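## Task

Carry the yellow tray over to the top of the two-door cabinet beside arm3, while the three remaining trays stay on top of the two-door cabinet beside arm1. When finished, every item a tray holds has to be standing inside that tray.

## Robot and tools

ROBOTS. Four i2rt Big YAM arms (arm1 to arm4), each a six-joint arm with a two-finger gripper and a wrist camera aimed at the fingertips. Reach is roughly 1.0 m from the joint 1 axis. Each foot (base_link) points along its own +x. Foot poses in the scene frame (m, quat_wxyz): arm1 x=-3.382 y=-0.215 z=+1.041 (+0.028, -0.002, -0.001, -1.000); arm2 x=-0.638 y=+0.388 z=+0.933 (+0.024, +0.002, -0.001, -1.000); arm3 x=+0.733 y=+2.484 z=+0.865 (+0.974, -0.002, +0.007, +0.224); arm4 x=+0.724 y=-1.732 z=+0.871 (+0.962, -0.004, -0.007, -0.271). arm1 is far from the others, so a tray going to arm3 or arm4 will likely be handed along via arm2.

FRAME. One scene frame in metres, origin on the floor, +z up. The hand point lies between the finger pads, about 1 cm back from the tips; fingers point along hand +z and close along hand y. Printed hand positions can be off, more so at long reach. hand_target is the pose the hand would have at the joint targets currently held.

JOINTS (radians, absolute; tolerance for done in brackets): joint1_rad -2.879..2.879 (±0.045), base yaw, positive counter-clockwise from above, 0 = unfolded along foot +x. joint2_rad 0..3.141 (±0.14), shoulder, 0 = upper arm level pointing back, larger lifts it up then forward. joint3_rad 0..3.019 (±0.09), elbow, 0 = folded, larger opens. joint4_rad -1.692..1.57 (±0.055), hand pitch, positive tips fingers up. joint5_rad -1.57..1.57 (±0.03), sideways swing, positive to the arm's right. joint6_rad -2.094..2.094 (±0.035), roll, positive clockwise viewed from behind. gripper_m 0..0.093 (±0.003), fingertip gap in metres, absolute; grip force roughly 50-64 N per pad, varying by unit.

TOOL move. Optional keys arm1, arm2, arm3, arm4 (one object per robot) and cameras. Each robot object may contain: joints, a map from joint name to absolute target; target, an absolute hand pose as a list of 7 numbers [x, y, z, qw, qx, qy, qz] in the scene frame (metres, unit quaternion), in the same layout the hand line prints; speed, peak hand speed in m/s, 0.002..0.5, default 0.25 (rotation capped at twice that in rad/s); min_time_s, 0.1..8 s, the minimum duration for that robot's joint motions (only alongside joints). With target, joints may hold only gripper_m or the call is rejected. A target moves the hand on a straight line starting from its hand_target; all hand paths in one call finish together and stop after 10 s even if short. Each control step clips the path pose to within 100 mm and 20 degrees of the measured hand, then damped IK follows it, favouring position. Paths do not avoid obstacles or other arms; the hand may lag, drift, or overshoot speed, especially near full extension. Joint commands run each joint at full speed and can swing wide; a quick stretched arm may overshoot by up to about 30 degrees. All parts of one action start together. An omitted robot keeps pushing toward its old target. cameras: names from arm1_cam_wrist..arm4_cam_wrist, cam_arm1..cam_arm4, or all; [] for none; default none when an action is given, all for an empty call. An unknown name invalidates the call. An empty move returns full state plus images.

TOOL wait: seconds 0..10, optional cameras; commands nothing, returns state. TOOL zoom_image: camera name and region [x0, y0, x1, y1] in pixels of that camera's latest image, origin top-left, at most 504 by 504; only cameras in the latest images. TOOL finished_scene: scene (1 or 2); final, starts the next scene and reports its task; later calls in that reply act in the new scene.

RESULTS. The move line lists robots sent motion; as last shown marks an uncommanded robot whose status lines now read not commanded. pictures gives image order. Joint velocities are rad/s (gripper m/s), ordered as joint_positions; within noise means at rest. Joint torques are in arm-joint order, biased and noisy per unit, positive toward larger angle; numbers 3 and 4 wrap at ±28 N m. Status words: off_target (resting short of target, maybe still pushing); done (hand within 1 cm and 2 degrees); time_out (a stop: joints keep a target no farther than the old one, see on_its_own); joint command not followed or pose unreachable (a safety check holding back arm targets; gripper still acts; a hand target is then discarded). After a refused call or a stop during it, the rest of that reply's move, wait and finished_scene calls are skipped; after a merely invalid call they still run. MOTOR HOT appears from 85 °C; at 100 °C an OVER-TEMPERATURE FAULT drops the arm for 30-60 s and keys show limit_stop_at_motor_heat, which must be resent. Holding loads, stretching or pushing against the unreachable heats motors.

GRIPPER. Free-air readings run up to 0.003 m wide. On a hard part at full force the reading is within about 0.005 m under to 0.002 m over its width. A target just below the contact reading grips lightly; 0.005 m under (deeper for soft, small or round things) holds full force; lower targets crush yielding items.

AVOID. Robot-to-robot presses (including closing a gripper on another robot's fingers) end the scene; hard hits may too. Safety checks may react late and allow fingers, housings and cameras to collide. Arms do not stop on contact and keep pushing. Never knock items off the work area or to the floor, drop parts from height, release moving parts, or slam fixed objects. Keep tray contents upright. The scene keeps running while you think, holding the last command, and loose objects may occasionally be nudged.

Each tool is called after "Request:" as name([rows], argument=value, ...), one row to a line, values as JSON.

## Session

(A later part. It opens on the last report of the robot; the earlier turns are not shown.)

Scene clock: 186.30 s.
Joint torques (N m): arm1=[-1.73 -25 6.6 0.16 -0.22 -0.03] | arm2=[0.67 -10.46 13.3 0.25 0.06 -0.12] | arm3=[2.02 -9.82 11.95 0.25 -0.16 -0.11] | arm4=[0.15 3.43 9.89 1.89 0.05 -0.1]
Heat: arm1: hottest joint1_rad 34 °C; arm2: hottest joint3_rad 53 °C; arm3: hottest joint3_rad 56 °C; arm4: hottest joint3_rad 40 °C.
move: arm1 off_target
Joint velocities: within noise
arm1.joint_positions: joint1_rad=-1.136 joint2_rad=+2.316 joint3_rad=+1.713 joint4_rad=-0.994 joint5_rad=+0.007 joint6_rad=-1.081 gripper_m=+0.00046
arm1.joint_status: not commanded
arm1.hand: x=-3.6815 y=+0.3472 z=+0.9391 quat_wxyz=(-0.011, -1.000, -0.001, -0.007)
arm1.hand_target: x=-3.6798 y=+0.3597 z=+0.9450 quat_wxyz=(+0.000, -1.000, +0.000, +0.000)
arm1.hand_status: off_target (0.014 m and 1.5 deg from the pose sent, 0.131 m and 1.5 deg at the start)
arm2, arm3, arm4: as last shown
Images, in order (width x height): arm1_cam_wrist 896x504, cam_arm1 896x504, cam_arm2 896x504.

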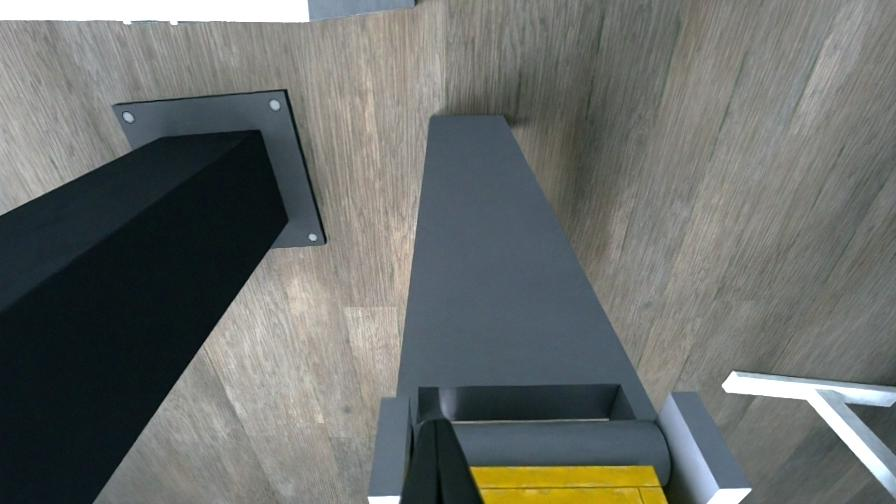

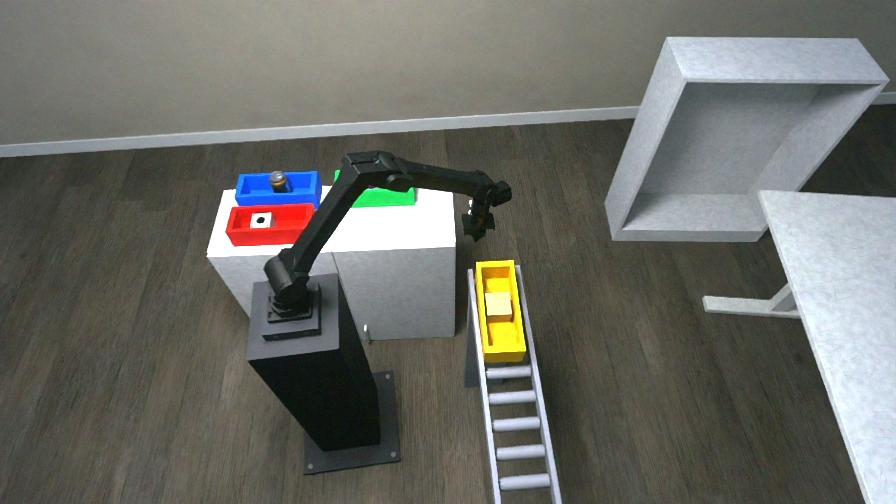

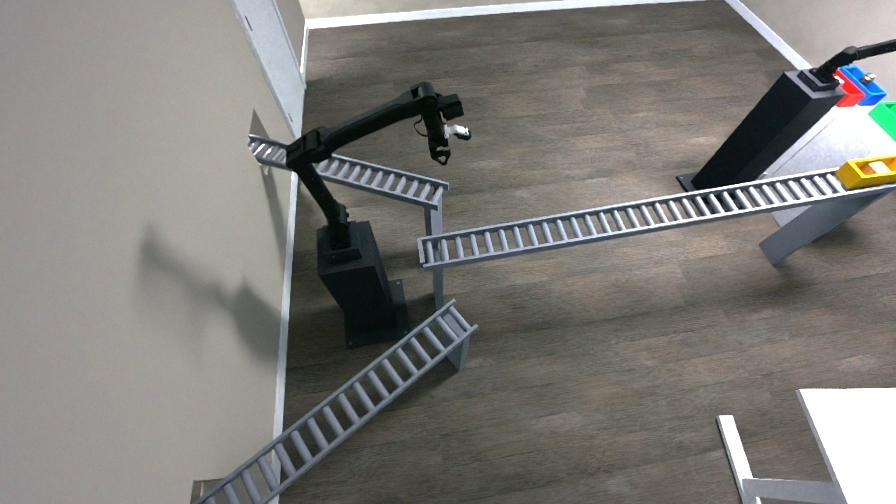

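Request:
move(arm1={"target":[-3.62,0.4,0.925,0,1,0,0],"speed":0.15})

Request:
move(arm1={"target":[-3.46,0.4,0.92,0,1,0,0],"speed":0.12}, cameras=["arm1_cam_wrist","cam_arm1","cam_arm2"])

Request:
zoom_image(camera="cam_arm1", region=[420, 200, 580, 360])

Scene clock: 193.53 s.
Joint torques (N m): arm1=[-0.56 -23.53 7.99 0.05 -0.23 -0.04] | arm2=[0.67 -10.58 13.29 0.31 0.04 -0.1] | arm3=[2.08 -9.76 11.89 0.29 -0.15 -0.11] | arm4=[-0.56 3.25 9.81 1.77 0.07 -0.08]
Heat: arm1: hottest joint1_rad 34 °C; arm2: hottest joint3_rad 53 °C; arm3: hottest joint3_rad 56 °C; arm4: hottest joint3_rad 40 °C.
move: arm1 off_target
Joint velocities: within noise
arm1.joint_positions: joint1_rad=-1.264 joint2_rad=+2.355 joint3_rad=+1.742 joint4_rad=-0.983 joint5_rad=+0.007 joint6_rad=-1.189 gripper_m=+0.00046
arm1.joint_status: not commanded
arm1.hand: x=-3.6097 y=+0.3872 z=+0.9230 quat_wxyz=(-0.012, -1.000, +0.009, -0.006)
arm1.hand_target: x=-3.6197 y=+0.3995 z=+0.9253 quat_wxyz=(+0.000, -1.000, +0.000, +0.000)
arm1.hand_status: off_target (0.017 m and 1.8 deg from the pose sent, 0.082 m and 1.5 deg at the start)
arm2, arm3, arm4: as last shown
pictures: none

Scene clock: 195.60 s.
Joint torques (N m): arm1=[-1.14 -25.05 4.45 0.21 -0.07 -0.03] | arm2=[0.79 -10.4 13.29 0.29 0.06 -0.12] | arm3=[1.79 -9.64 11.88 0.29 -0.15 -0.1] | arm4=[-0.5 3.96 9.76 2.03 0.08 -0.08]
Heat: arm1: hottest joint1_rad 34 °C; arm2: hottest joint3_rad 53 °C; arm3: hottest joint3_rad 56 °C; arm4: hottest joint3_rad 40 °C.
move: arm1 done
Joint velocities: within noise
arm1.joint_positions: joint1_rad=-1.498 joint2_rad=+2.311 joint3_rad=+1.615 joint4_rad=-0.894 joint5_rad=+0.004 joint6_rad=-1.432 gripper_m=+0.00046
arm1.joint_status: not commanded
arm1.hand: x=-3.4606 y=+0.3956 z=+0.9109 quat_wxyz=(-0.011, -1.000, +0.005, -0.001)
arm1.hand_target: x=-3.4599 y=+0.4000 z=+0.9200 quat_wxyz=(+0.000, -1.000, +0.000, +0.000)
arm1.hand_status: done (0.010 m and 1.3 deg from the pose sent, 0.150 m and 1.8 deg at the start)
arm2, arm3: as last shown
arm4.joint_positions: joint1_rad=+0.611 joint2_rad=+0.619 joint3_rad=+1.338 joint4_rad=-1.545 joint5_rad=+0.202 joint6_rad=+0.301 gripper_m=+0.09396
arm4.joint_status: not commanded
arm4.hand: x=+0.9262 y=-1.7486 z=+1.3507 quat_wxyz=(-0.379, -0.145, -0.914, +0.032)
arm4.hand_target: x=+0.9250 y=-1.7486 z=+1.3597 quat_wxyz=(-0.389, -0.145, -0.909, +0.029)
arm4.hand_status: not commanded
Images, in order (width x height): arm1_cam_wrist 896x504, cam_arm1 896x504, cam_arm2 896x504.

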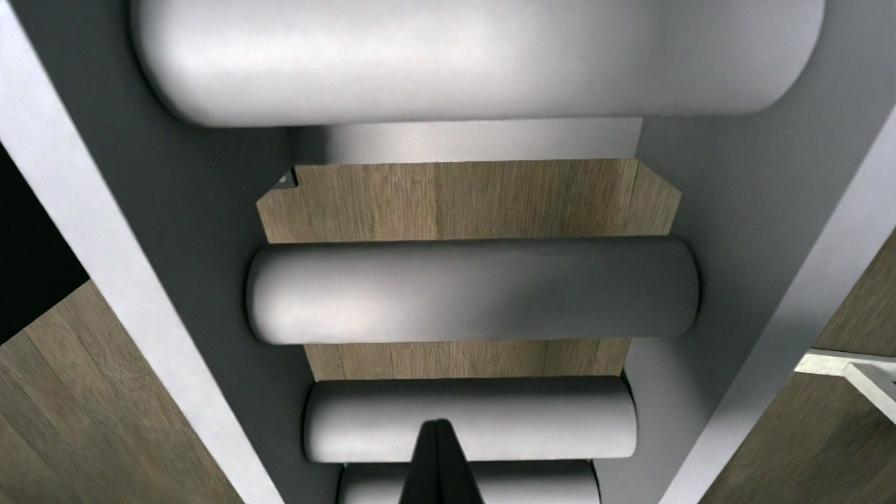

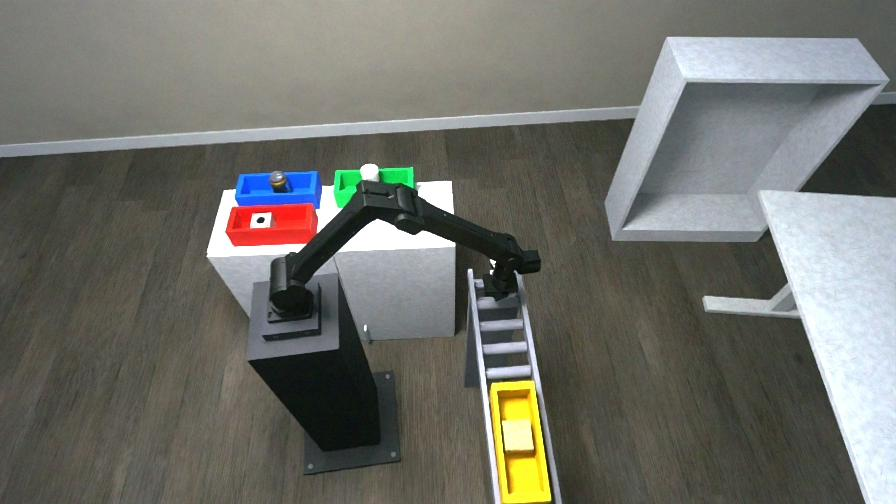

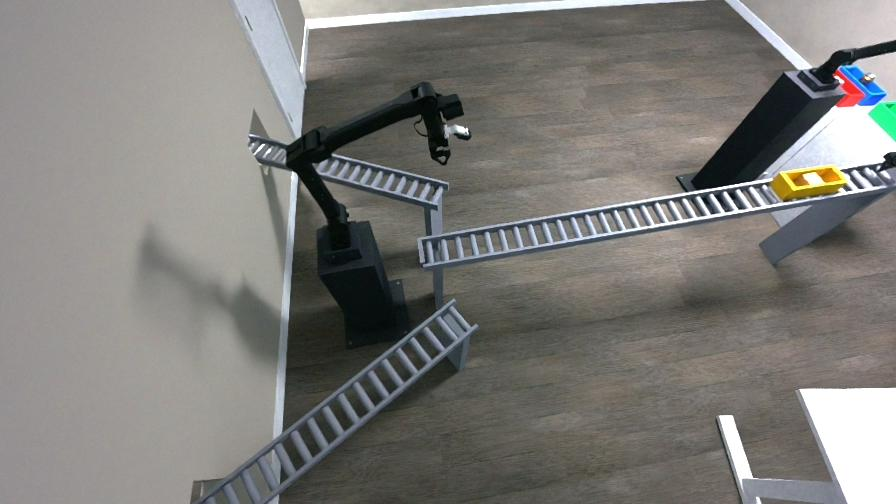

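Scaled by 3.150 from the camera's image (finer frame: 1280x720).

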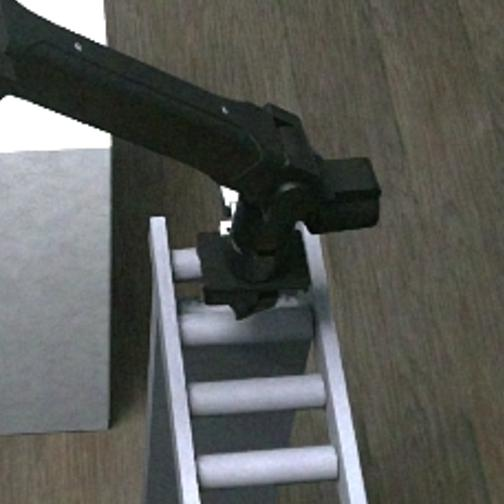

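Request:
move(arm1={"target":[-3.5,0.39,1.15,0,1,0,0],"speed":0.25}, arm2={"target":[-1.15,0.37,1.1,0,1,0,0],"speed":0.25}, cameras=["arm2_cam_wrist","cam_arm1","cam_arm2"])

Scene clock: 202.87 s.
Joint torques (N m): arm1=[0.15 -21.6 8.98 -0.46 -0.1 0.13] | arm2=[-0.26 -13.92 9.85 0.79 0.03 -0.11] | arm3=[1.79 -9.99 11.89 0.24 -0.15 -0.12] | arm4=[-0.91 3.78 9.92 1.8 0.02 -0.06]
Heat: arm1: hottest joint1_rad 34 °C; arm2: hottest joint3_rad 52 °C; arm3: hottest joint3_rad 56 °C; arm4: hottest joint3_rad 41 °C.
move: arm1 off_target; arm2 done
Joint velocities: within noise
arm1.joint_positions: joint1_rad=-1.442 joint2_rad=+2.000 joint3_rad=+1.738 joint4_rad=-1.331 joint5_rad=+0.004 joint6_rad=-1.386 gripper_m=+0.00046
arm1.joint_status: not commanded
arm1.hand: x=-3.4917 y=+0.3800 z=+1.1394 quat_wxyz=(-0.012, -1.000, +0.000, -0.002)
arm1.hand_target: x=-3.4999 y=+0.3894 z=+1.1501 quat_wxyz=(+0.000, -1.000, +0.000, +0.000)
arm1.hand_status: off_target (0.017 m and 1.4 deg from the pose sent, 0.242 m and 1.3 deg at the start)
arm2.joint_positions: joint1_rad=-0.003 joint2_rad=+1.696 joint3_rad=+1.479 joint4_rad=-1.367 joint5_rad=+0.000 joint6_rad=+0.055 gripper_m=+0.09396
arm2.joint_status: not commanded
arm2.hand: x=-1.1442 y=+0.3659 z=+1.0985 quat_wxyz=(-0.001, -1.000, +0.004, -0.008)
arm2.hand_target: x=-1.1499 y=+0.3700 z=+1.1001 quat_wxyz=(+0.000, -1.000, +0.000, +0.000)
arm2.hand_status: done (0.007 m and 1.1 deg from the pose sent, 0.241 m and 13.1 deg at the start)
arm3.joint_positions: joint1_rad=+1.091 joint2_rad=+1.413 joint3_rad=+1.899 joint4_rad=-1.672 joint5_rad=+0.016 joint6_rad=-0.012 gripper_m=+0.09396
arm3.joint_status: not commanded
arm3.hand: x=+0.7548 y=+2.9472 z=+1.3252 quat_wxyz=(-0.136, +0.687, -0.702, -0.129)
arm3.hand_target: x=+0.7501 y=+2.9488 z=+1.3488 quat_wxyz=(-0.153, +0.690, -0.692, -0.146)
arm3.hand_status: not commanded
arm4: as last shown
Images, in order (width x height): arm2_cam_wrist 896x504, cam_arm1 896x504, cam_arm2 896x504.

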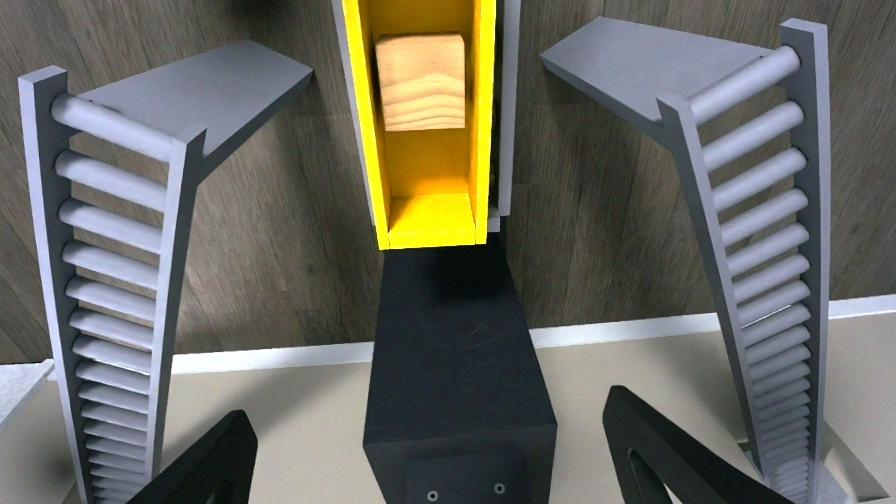

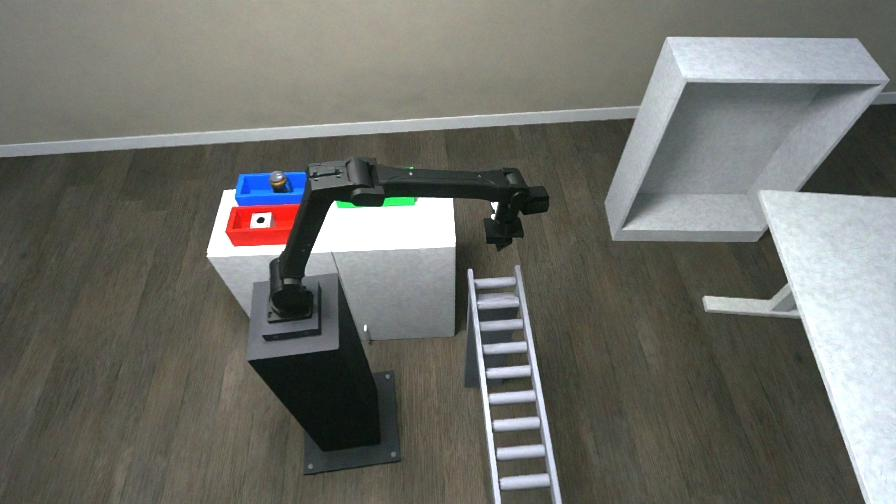

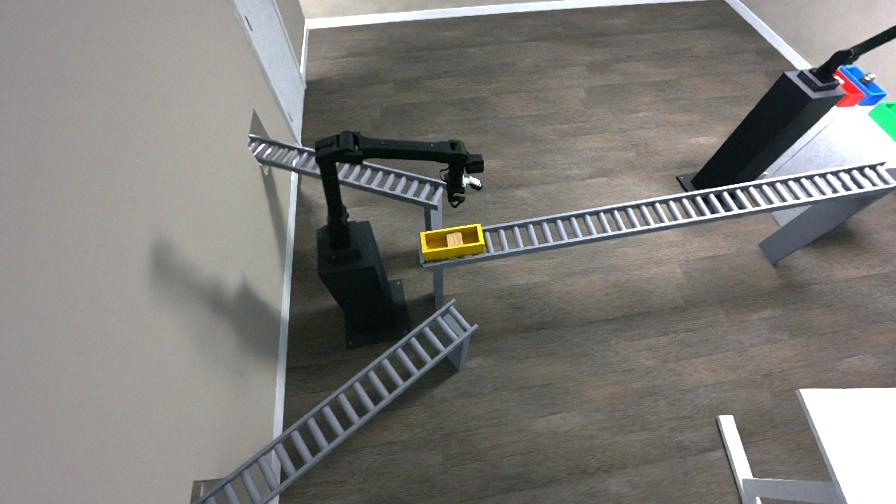

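Request:
move(arm2={"target":[-1.115,0.409,0.9,0,1,0,0],"speed":0.2,"joints":{"gripper_m":0.05}}, cameras=["arm2_cam_wrist","cam_arm2"])

Request:
zoom_image(camera="cam_arm2", region=[400, 140, 540, 280])

Scene clock: 234.63 s.
Joint torques (N m): arm1=[0.03 -21.95 9.06 -0.43 -0.11 0.16] | arm2=[-0.09 -13.51 7.2 0.77 0 -0.09] | arm3=[1.96 -9.82 11.84 0.24 -0.14 -0.11] | arm4=[-0.44 3.96 9.85 1.78 0 -0.07]
Heat: arm1: hottest joint2_rad 36 °C; arm2: hottest joint3_rad 48 °C; arm3: hottest joint3_rad 57 °C; arm4: hottest joint3_rad 41 °C.
move: arm2 done
Joint velocities: within noise
arm1, arm3, arm4: as last shown
arm2.joint_positions: joint1_rad=-0.084 joint2_rad=+1.848 joint3_rad=+1.115 joint4_rad=-0.840 joint5_rad=+0.001 joint6_rad=-0.026 gripper_m=+0.05009
arm2.joint_status: all done
arm2.hand: x=-1.1113 y=+0.4054 z=+0.9034 quat_wxyz=(-0.001, -1.000, +0.005, -0.003)
arm2.hand_target: x=-1.1149 y=+0.4089 z=+0.9001 quat_wxyz=(+0.000, -1.000, +0.000, +0.000)
arm2.hand_status: done (0.006 m and 0.7 deg from the pose sent, 0.205 m and 1.1 deg at the start)
Images, in order (width x height): arm2_cam_wrist 896x504, cam_arm2 896x504.

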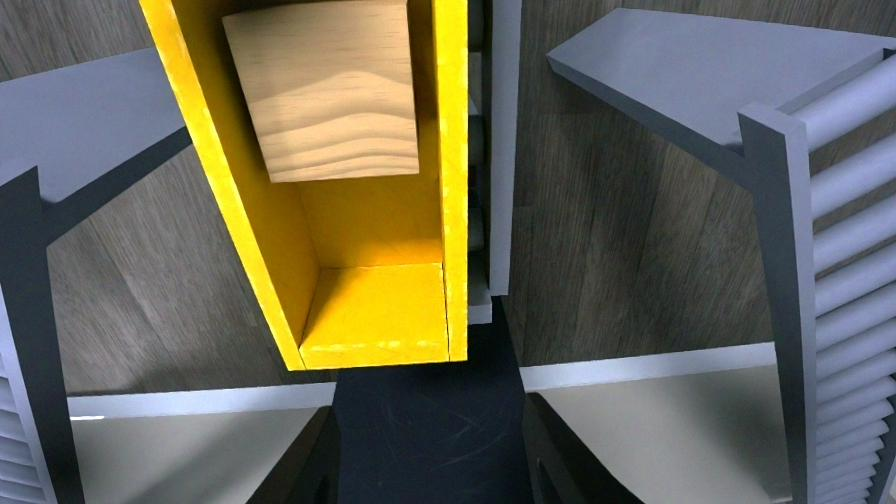

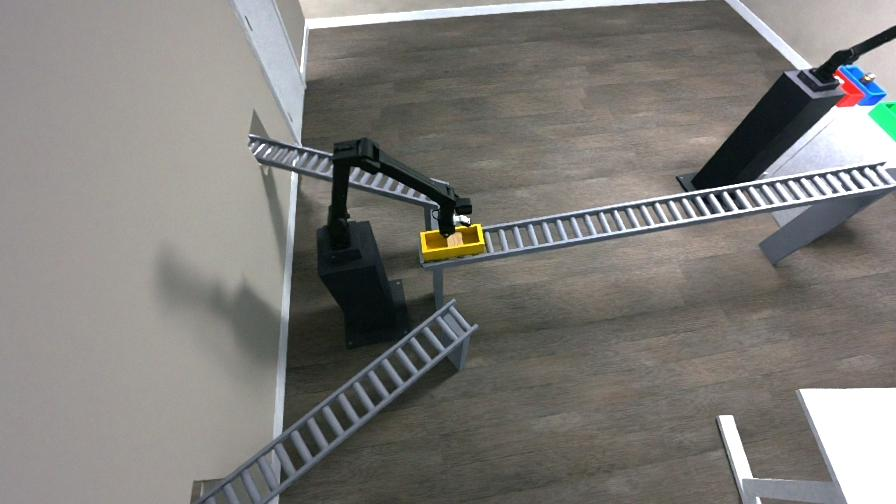

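Scaled by 3.600 from the camera's image (finer frame: 1280x720).

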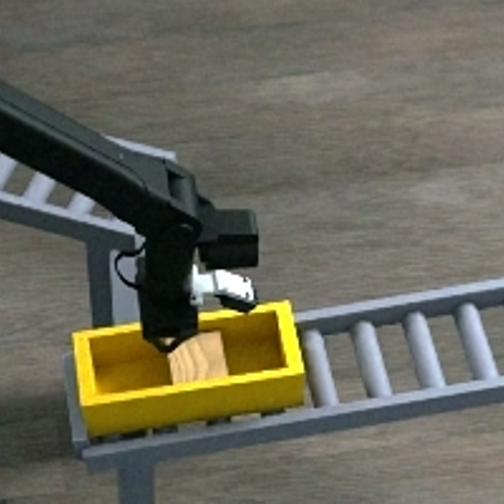

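Request:
move(arm2={"target":[-1.08,0.42,0.83,0,1,0,0],"speed":0.15,"joints":{"gripper_m":0.05}}, cameras=["arm2_cam_wrist","cam_arm2"])

Request:
zoom_image(camera="cam_arm2", region=[400, 140, 540, 280])

Scene clock: 242.10 s.
Joint torques (N m): arm1=[0.15 -21.95 9.01 -0.42 -0.1 0.15] | arm2=[-0.26 -12.45 5.56 0.79 -0.01 -0.09] | arm3=[2.02 -9.7 11.82 0.24 -0.16 -0.11] | arm4=[-0.56 2.78 9.81 1.94 0.04 -0.12]
Heat: arm1: hottest joint2_rad 36 °C; arm2: hottest joint3_rad 47 °C; arm3: hottest joint3_rad 57 °C; arm4: hottest joint3_rad 41 °C.
move: arm2 done
Joint velocities: within noise
arm1, arm3, arm4: as last shown
arm2.joint_positions: joint1_rad=-0.112 joint2_rad=+1.929 joint3_rad=+0.981 joint4_rad=-0.624 joint5_rad=+0.001 joint6_rad=-0.054 gripper_m=+0.05009
arm2.joint_status: all done
arm2.hand: x=-1.0777 y=+0.4161 z=+0.8342 quat_wxyz=(-0.001, -1.000, +0.004, -0.002)
arm2.hand_target: x=-1.0798 y=+0.4200 z=+0.8301 quat_wxyz=(+0.000, -1.000, +0.000, +0.000)
arm2.hand_status: done (0.006 m and 0.6 deg from the pose sent, 0.081 m and 0.7 deg at the start)
Images, in order (width x height): arm2_cam_wrist 896x504, cam_arm2 896x504.

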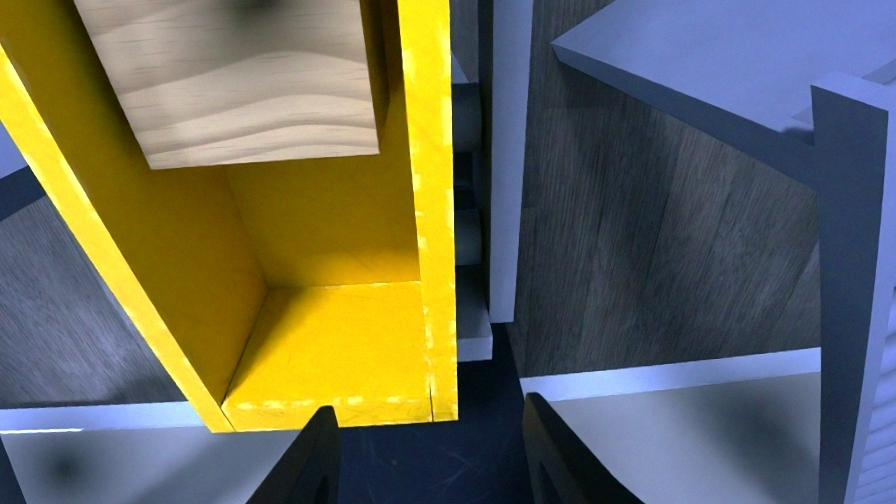

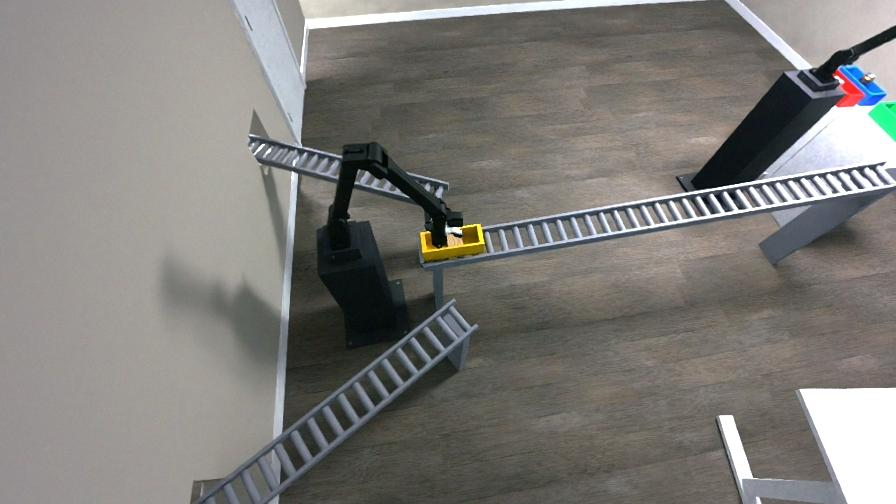

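Scaled by 3.600 from the camera's image (finer frame: 1280x720).

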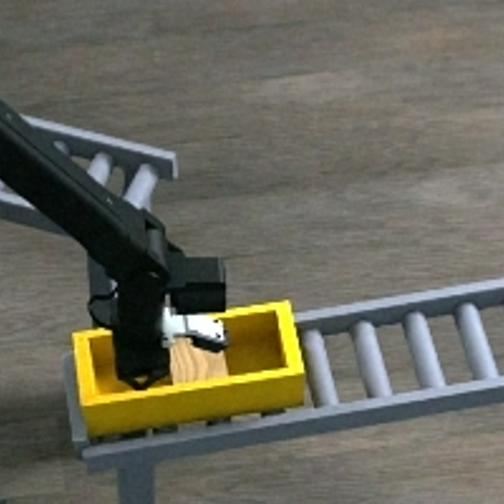

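Request:
move(arm2={"target":[-1.08,0.417,0.765,0,1,0,0],"speed":0.12,"joints":{"gripper_m":0.034}}, cameras=["arm2_cam_wrist","cam_arm2"])

Request:
zoom_image(camera="cam_arm2", region=[400, 140, 540, 280])

Scene clock: 249.43 s.
Joint torques (N m): arm1=[0.21 -21.54 8.99 -0.39 -0.09 0.13] | arm2=[0.32 -13.1 4.92 0.75 0 -0.05] | arm3=[2.02 -9.64 11.84 0.18 -0.16 -0.11] | arm4=[-0.62 4.07 9.98 1.89 0.02 -0.08]
Heat: arm1: hottest joint2_rad 36 °C; arm2: hottest joint3_rad 46 °C; arm3: hottest joint3_rad 57 °C; arm4: hottest joint3_rad 41 °C.
move: arm2 done
Joint velocities: within noise
arm1, arm3, arm4: as last shown
arm2.joint_positions: joint1_rad=-0.112 joint2_rad=+2.086 joint3_rad=+0.981 joint4_rad=-0.473 joint5_rad=+0.001 joint6_rad=-0.055 gripper_m=+0.03410
arm2.joint_status: all done
arm2.hand: x=-1.0738 y=+0.4157 z=+0.7683 quat_wxyz=(-0.001, -1.000, +0.004, -0.005)
arm2.hand_target: x=-1.0798 y=+0.4170 z=+0.7650 quat_wxyz=(+0.000, -1.000, +0.000, +0.000)
arm2.hand_status: done (0.007 m and 0.8 deg from the pose sent, 0.069 m and 0.6 deg at the start)
Images, in order (width x height): arm2_cam_wrist 896x504, cam_arm2 896x504.

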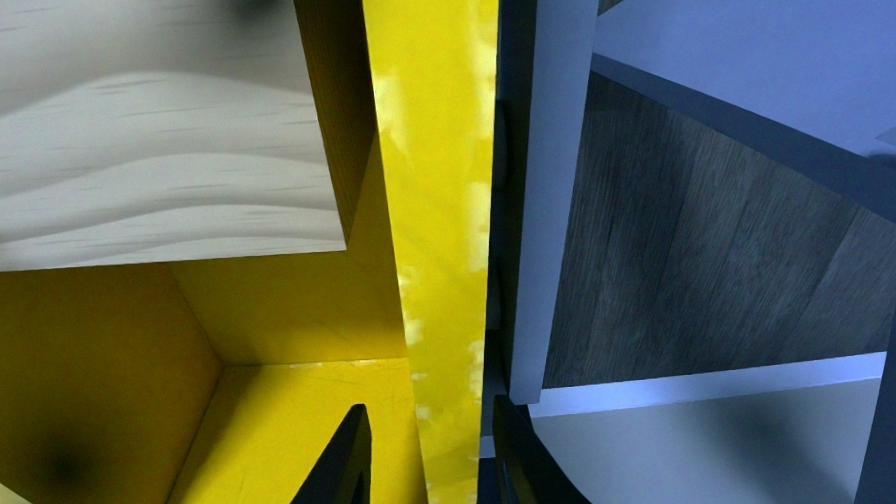

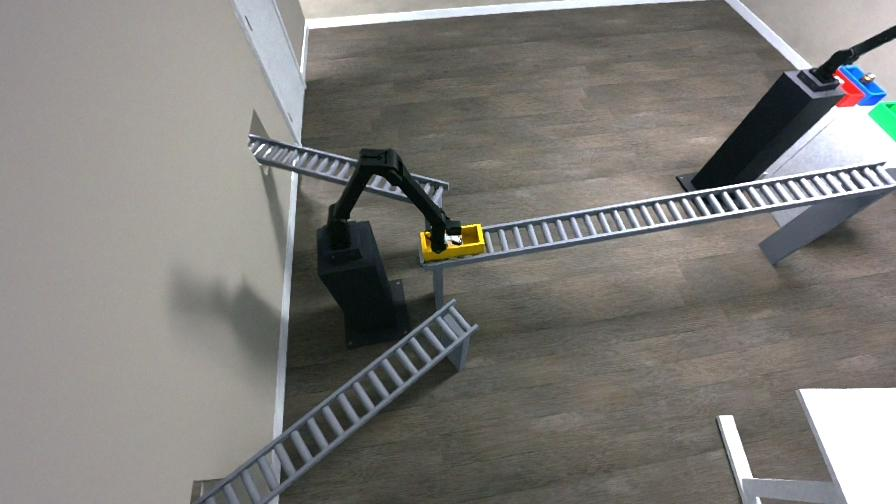

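Scaled by 3.600 from the camera's image (finer frame: 1280x720).

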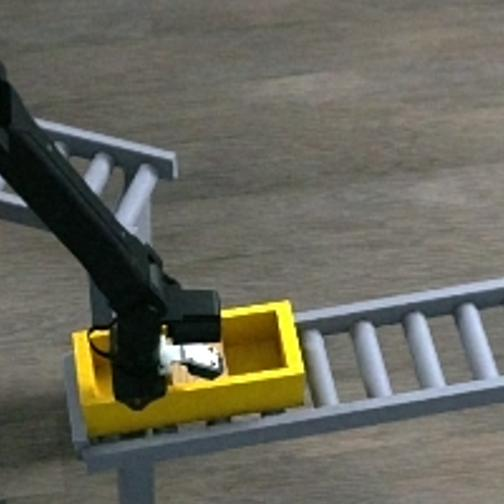

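Request:
move(arm2={"target":[-1.085,0.42,0.738,0,1,0,0],"speed":0.1})

Request:
move(arm2={"joints":{"gripper_m":0.002}}, cameras=["arm2_cam_wrist","cam_arm2"])

Request:
zoom_image(camera="cam_arm2", region=[400, 140, 540, 280])

Scene clock: 254.93 s.
Joint torques (N m): arm1=[0.09 -21.66 9.02 -0.44 -0.1 0.14] | arm2=[-0.03 -13.22 5.2 0.8 0 -0.12] | arm3=[2.02 -9.88 11.86 0.23 -0.15 -0.11] | arm4=[-1.2 3.43 9.84 1.98 0.07 -0.07]
Heat: arm1: hottest joint2_rad 37 °C; arm2: hottest joint3_rad 45 °C; arm3: hottest joint3_rad 57 °C; arm4: hottest joint3_rad 41 °C.
move: arm2 off_target
Joint velocities: within noise
arm1, arm3, arm4: as last shown
arm2.joint_positions: joint1_rad=-0.112 joint2_rad=+2.155 joint3_rad=+1.002 joint4_rad=-0.428 joint5_rad=+0.001 joint6_rad=-0.055 gripper_m=+0.03410
arm2.joint_status: not commanded
arm2.hand: x=-1.0762 y=+0.4158 z=+0.7428 quat_wxyz=(-0.001, -1.000, +0.004, -0.007)
arm2.hand_target: x=-1.0847 y=+0.4200 z=+0.7383 quat_wxyz=(+0.000, -1.000, +0.000, +0.000)
arm2.hand_status: off_target (0.011 m and 0.9 deg from the pose sent, 0.033 m and 0.8 deg at the start)
pictures: none

Scene clock: 255.50 s.
Joint torques (N m): arm1=[0.09 -21.77 9.09 -0.42 -0.1 0.15] | arm2=[0.21 -13.22 5.15 0.69 -0.31 0] | arm3=[1.9 -9.76 11.89 0.24 -0.16 -0.11] | arm4=[0.21 3.6 10 1.96 0.03 -0.1]
Heat: arm1: hottest joint2_rad 37 °C; arm2: hottest joint3_rad 45 °C; arm3: hottest joint3_rad 57 °C; arm4: hottest joint3_rad 41 °C.
move: arm2 off_target
Joint velocities: within noise
arm1, arm3, arm4: as last shown
arm2.joint_positions: joint1_rad=-0.117 joint2_rad=+2.155 joint3_rad=+1.002 joint4_rad=-0.427 joint5_rad=+0.008 joint6_rad=-0.066 gripper_m=+0.01240
arm2.joint_status: gripper_m off_target (ended at +0.01243, target +0.00200)
arm2.hand: x=-1.0764 y=+0.4193 z=+0.7428 quat_wxyz=(+0.002, -1.000, +0.001, -0.006)
arm2.hand_target: x=-1.0848 y=+0.4200 z=+0.7383 quat_wxyz=(+0.000, -1.000, +0.000, +0.000)
arm2.hand_status: not commanded
Images, in order (width x height): arm2_cam_wrist 896x504, cam_arm2 896x504.

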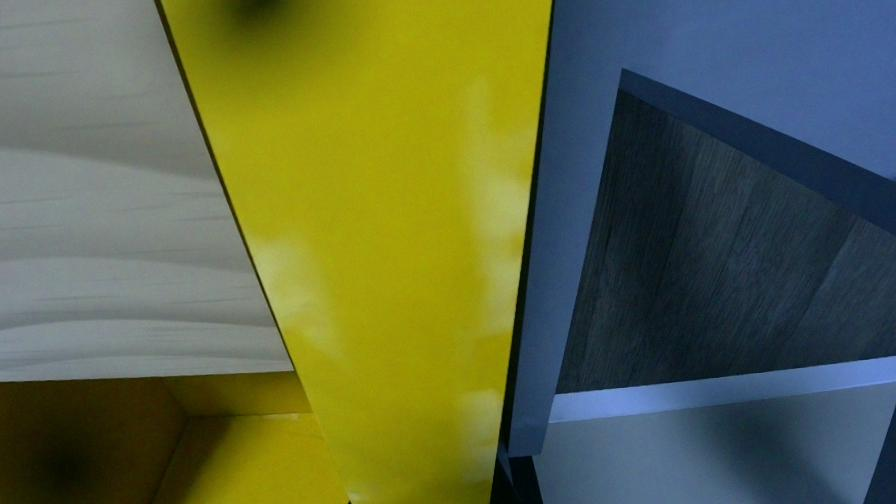

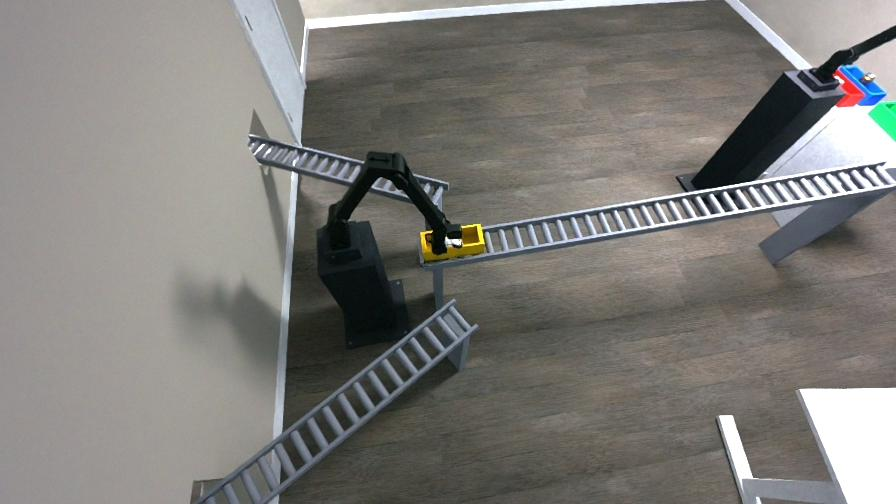

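Scaled by 3.600 from the camera's image (finer frame: 1280x720).

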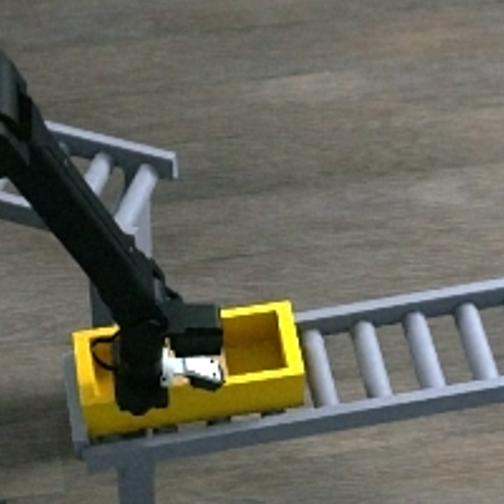

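Request:
move(arm2={"target":[-1.08,0.42,0.87,0,0.9985,0,-0.05],"speed":0.1}, cameras=["cam_arm2"])

Request:
zoom_image(camera="cam_arm2", region=[400, 140, 540, 280])

Request:
move(arm2={"target":[-1.04,0.6,1.0,0.023,0.961,0.266,-0.084],"speed":0.2}, cameras=["cam_arm2","arm2_cam_wrist"])

Request:
zoom_image(camera="cam_arm2", region=[360, 200, 560, 400])

Scene clock: 268.60 s.
Joint torques (N m): arm1=[-0.03 -21.83 9.01 -0.42 -0.1 0.15] | arm2=[0.15 -14.68 6.52 0.38 -0.46 -0.01] | arm3=[2.2 -9.7 11.92 0.24 -0.15 -0.11] | arm4=[-0.67 3.96 9.8 1.85 0.09 -0.04]
Heat: arm1: hottest joint2_rad 37 °C; arm2: hottest joint3_rad 43 °C; arm3: hottest joint3_rad 57 °C; arm4: hottest joint3_rad 41 °C.
move: arm2 off_target
Joint velocities: within noise
arm1, arm3, arm4: as last shown
arm2.joint_positions: joint1_rad=-0.117 joint2_rad=+1.841 joint3_rad=+0.905 joint4_rad=-0.576 joint5_rad=+0.004 joint6_rad=-0.066 gripper_m=+0.01240
arm2.joint_status: not commanded
arm2.hand: x=-1.0660 y=+0.4182 z=+0.8532 quat_wxyz=(+0.003, -1.000, +0.001, +0.027)
arm2.hand_target: x=-1.0798 y=+0.4200 z=+0.8699 quat_wxyz=(+0.000, -0.999, +0.000, +0.050)
arm2.hand_status: off_target (0.022 m and 2.6 deg from the pose sent, 0.127 m and 6.5 deg at the start)
Images, in order (width x height): cam_arm2 896x504.

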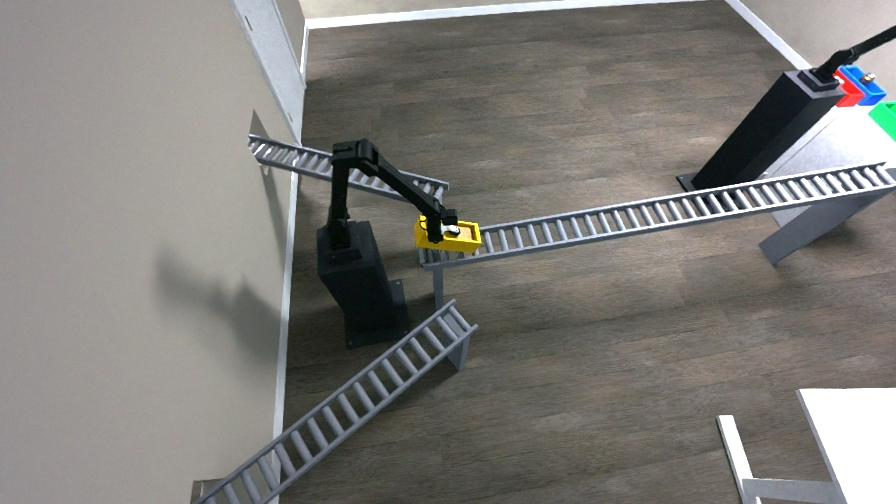

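Scaled by 3.600 from the camera's image (finer frame: 1280x720).

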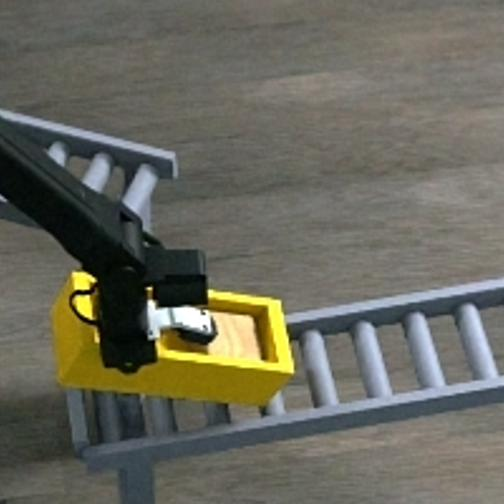

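Scene clock: 270.97 s.
Joint torques (N m): arm1=[-0.03 -21.6 9.13 -0.43 -0.1 0.15] | arm2=[0.67 -13.45 12.34 -0.08 -1.19 -0.12] | arm3=[1.96 -9.82 11.9 0.28 -0.15 -0.11] | arm4=[-0.44 4.31 9.95 1.85 0.02 -0.11]
Heat: arm1: hottest joint2_rad 37 °C; arm2: hottest joint3_rad 43 °C; arm3: hottest joint3_rad 57 °C; arm4: hottest joint3_rad 41 °C.
move: arm2 off_target
Joint velocities: within noise
arm1, arm3: as last shown
arm2.joint_positions: joint1_rad=-0.592 joint2_rad=+1.623 joint3_rad=+1.017 joint4_rad=-0.945 joint5_rad=-0.131 joint6_rad=-1.059 gripper_m=+0.01240
arm2.joint_status: not commanded
arm2.hand: x=-1.0159 y=+0.5905 z=+0.9716 quat_wxyz=(-0.040, -0.965, -0.255, +0.052)
arm2.hand_target: x=-1.0386 y=+0.5993 z=+1.0003 quat_wxyz=(-0.022, -0.960, -0.266, +0.084)
arm2.hand_status: off_target (0.038 m and 4.3 deg from the pose sent, 0.235 m and 31.8 deg at the start)
arm4.joint_positions: joint1_rad=+0.611 joint2_rad=+0.619 joint3_rad=+1.338 joint4_rad=-1.545 joint5_rad=+0.202 joint6_rad=+0.301 gripper_m=+0.09396
arm4.joint_status: not commanded
arm4.hand: x=+0.9262 y=-1.7486 z=+1.3507 quat_wxyz=(-0.379, -0.145, -0.914, +0.032)
arm4.hand_target: x=+0.9250 y=-1.7486 z=+1.3597 quat_wxyz=(-0.389, -0.145, -0.909, +0.029)
arm4.hand_status: not commanded
pictures: arm2_cam_wrist, cam_arm2
Images, in order (width x height): arm2_cam_wrist 896x504, cam_arm2 896x504.

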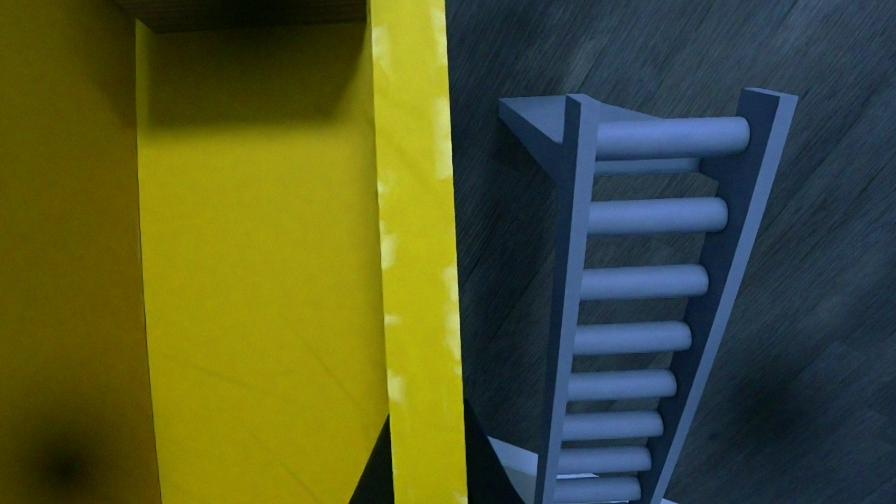

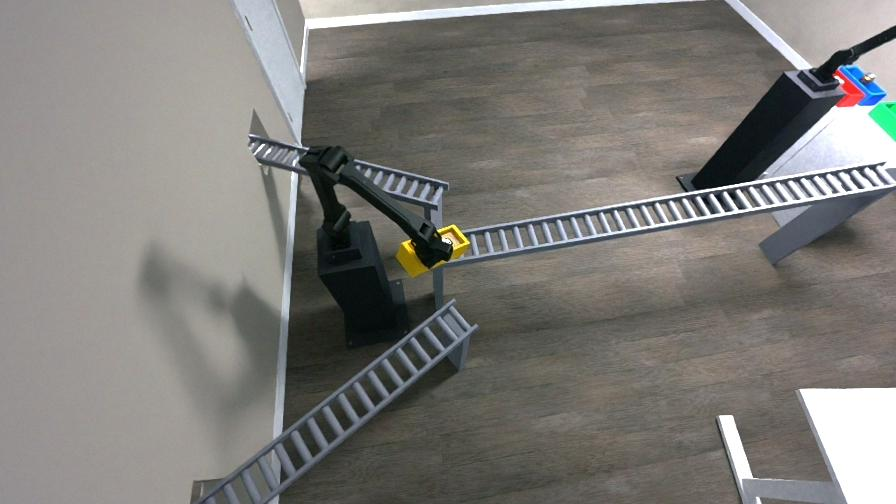

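Scaled by 2.520 from the camera's image (finer frame: 1280x720).

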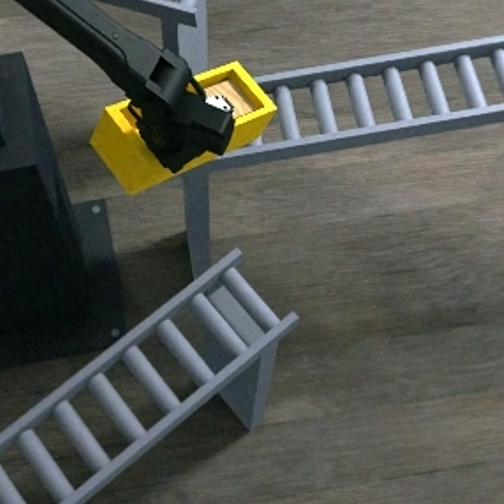

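Request:
move(arm2={"target":[-1.0,0.8,0.98,0.023,0.961,0.266,-0.09],"speed":0.2}, cameras=["cam_arm2","arm2_cam_wrist"])

Request:
zoom_image(camera="cam_arm2", region=[340, 230, 540, 430])

Scene clock: 278.43 s.
Joint torques (N m): arm1=[0.09 -21.77 9.05 -0.42 -0.1 0.15] | arm2=[1.03 -16.03 12.55 -0.39 -1.22 -0.11] | arm3=[2.08 -9.93 11.86 0.2 -0.15 -0.1] | arm4=[-1.32 3.49 9.81 1.85 0.08 -0.07]
Heat: arm1: hottest joint2_rad 37 °C; arm2: hottest joint3_rad 43 °C; arm3: hottest joint3_rad 57 °C; arm4: hottest joint3_rad 41 °C.
move: arm2 off_target
Joint velocities: within noise
arm1.joint_positions: joint1_rad=-1.442 joint2_rad=+2.000 joint3_rad=+1.738 joint4_rad=-1.331 joint5_rad=+0.004 joint6_rad=-1.386 gripper_m=+0.00046
arm1.joint_status: not commanded
arm1.hand: x=-3.4917 y=+0.3800 z=+1.1394 quat_wxyz=(-0.012, -1.000, +0.000, -0.002)
arm1.hand_target: x=-3.4999 y=+0.3894 z=+1.1501 quat_wxyz=(+0.000, -1.000, +0.000, +0.000)
arm1.hand_status: not commanded
arm2.joint_positions: joint1_rad=-0.964 joint2_rad=+1.879 joint3_rad=+1.340 joint4_rad=-1.042 joint5_rad=-0.164 joint6_rad=-1.429 gripper_m=+0.01240
arm2.joint_status: not commanded
arm2.hand: x=-0.9812 y=+0.7883 z=+0.9593 quat_wxyz=(-0.038, -0.964, -0.253, +0.072)
arm2.hand_target: x=-0.9993 y=+0.7992 z=+0.9804 quat_wxyz=(-0.022, -0.960, -0.266, +0.090)
arm2.hand_status: off_target (0.030 m and 3.1 deg from the pose sent, 0.210 m and 4.9 deg at the start)
arm3.joint_positions: joint1_rad=+1.091 joint2_rad=+1.413 joint3_rad=+1.899 joint4_rad=-1.672 joint5_rad=+0.016 joint6_rad=-0.012 gripper_m=+0.09396
arm3.joint_status: not commanded
arm3.hand: x=+0.7548 y=+2.9472 z=+1.3252 quat_wxyz=(-0.136, +0.687, -0.702, -0.129)
arm3.hand_target: x=+0.7501 y=+2.9488 z=+1.3488 quat_wxyz=(-0.153, +0.690, -0.692, -0.146)
arm3.hand_status: not commanded
arm4: as last shown
pictures: arm2_cam_wrist, cam_arm2
Images, in order (width x height): arm2_cam_wrist 896x504, cam_arm2 896x504.

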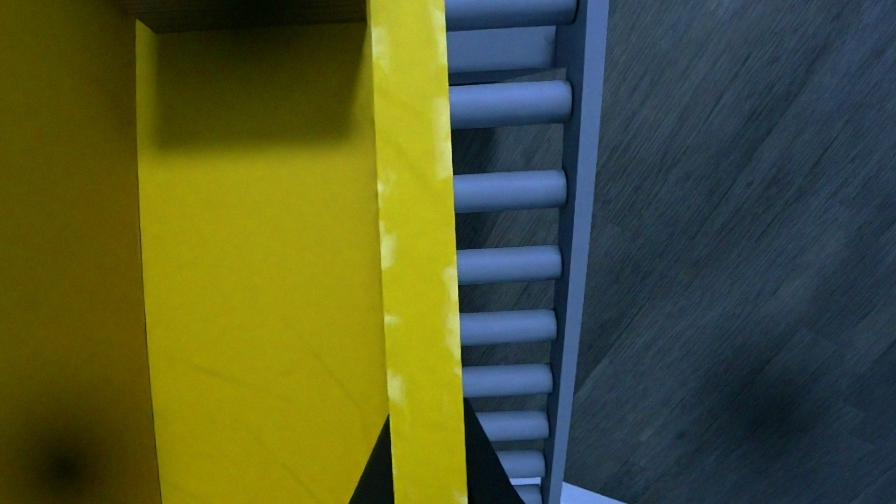

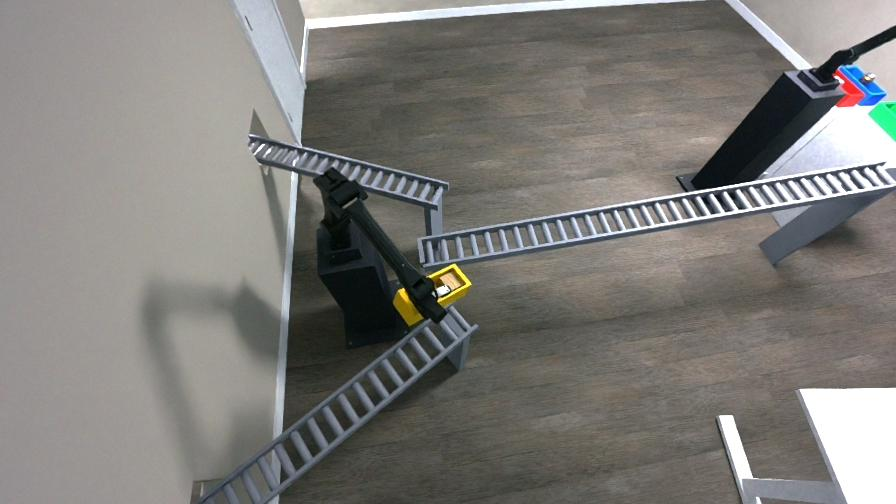

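Scaled by 2.520 from the camera's image (finer frame: 1280x720).

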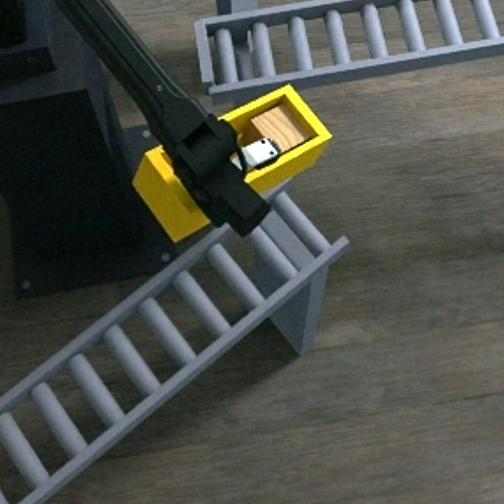

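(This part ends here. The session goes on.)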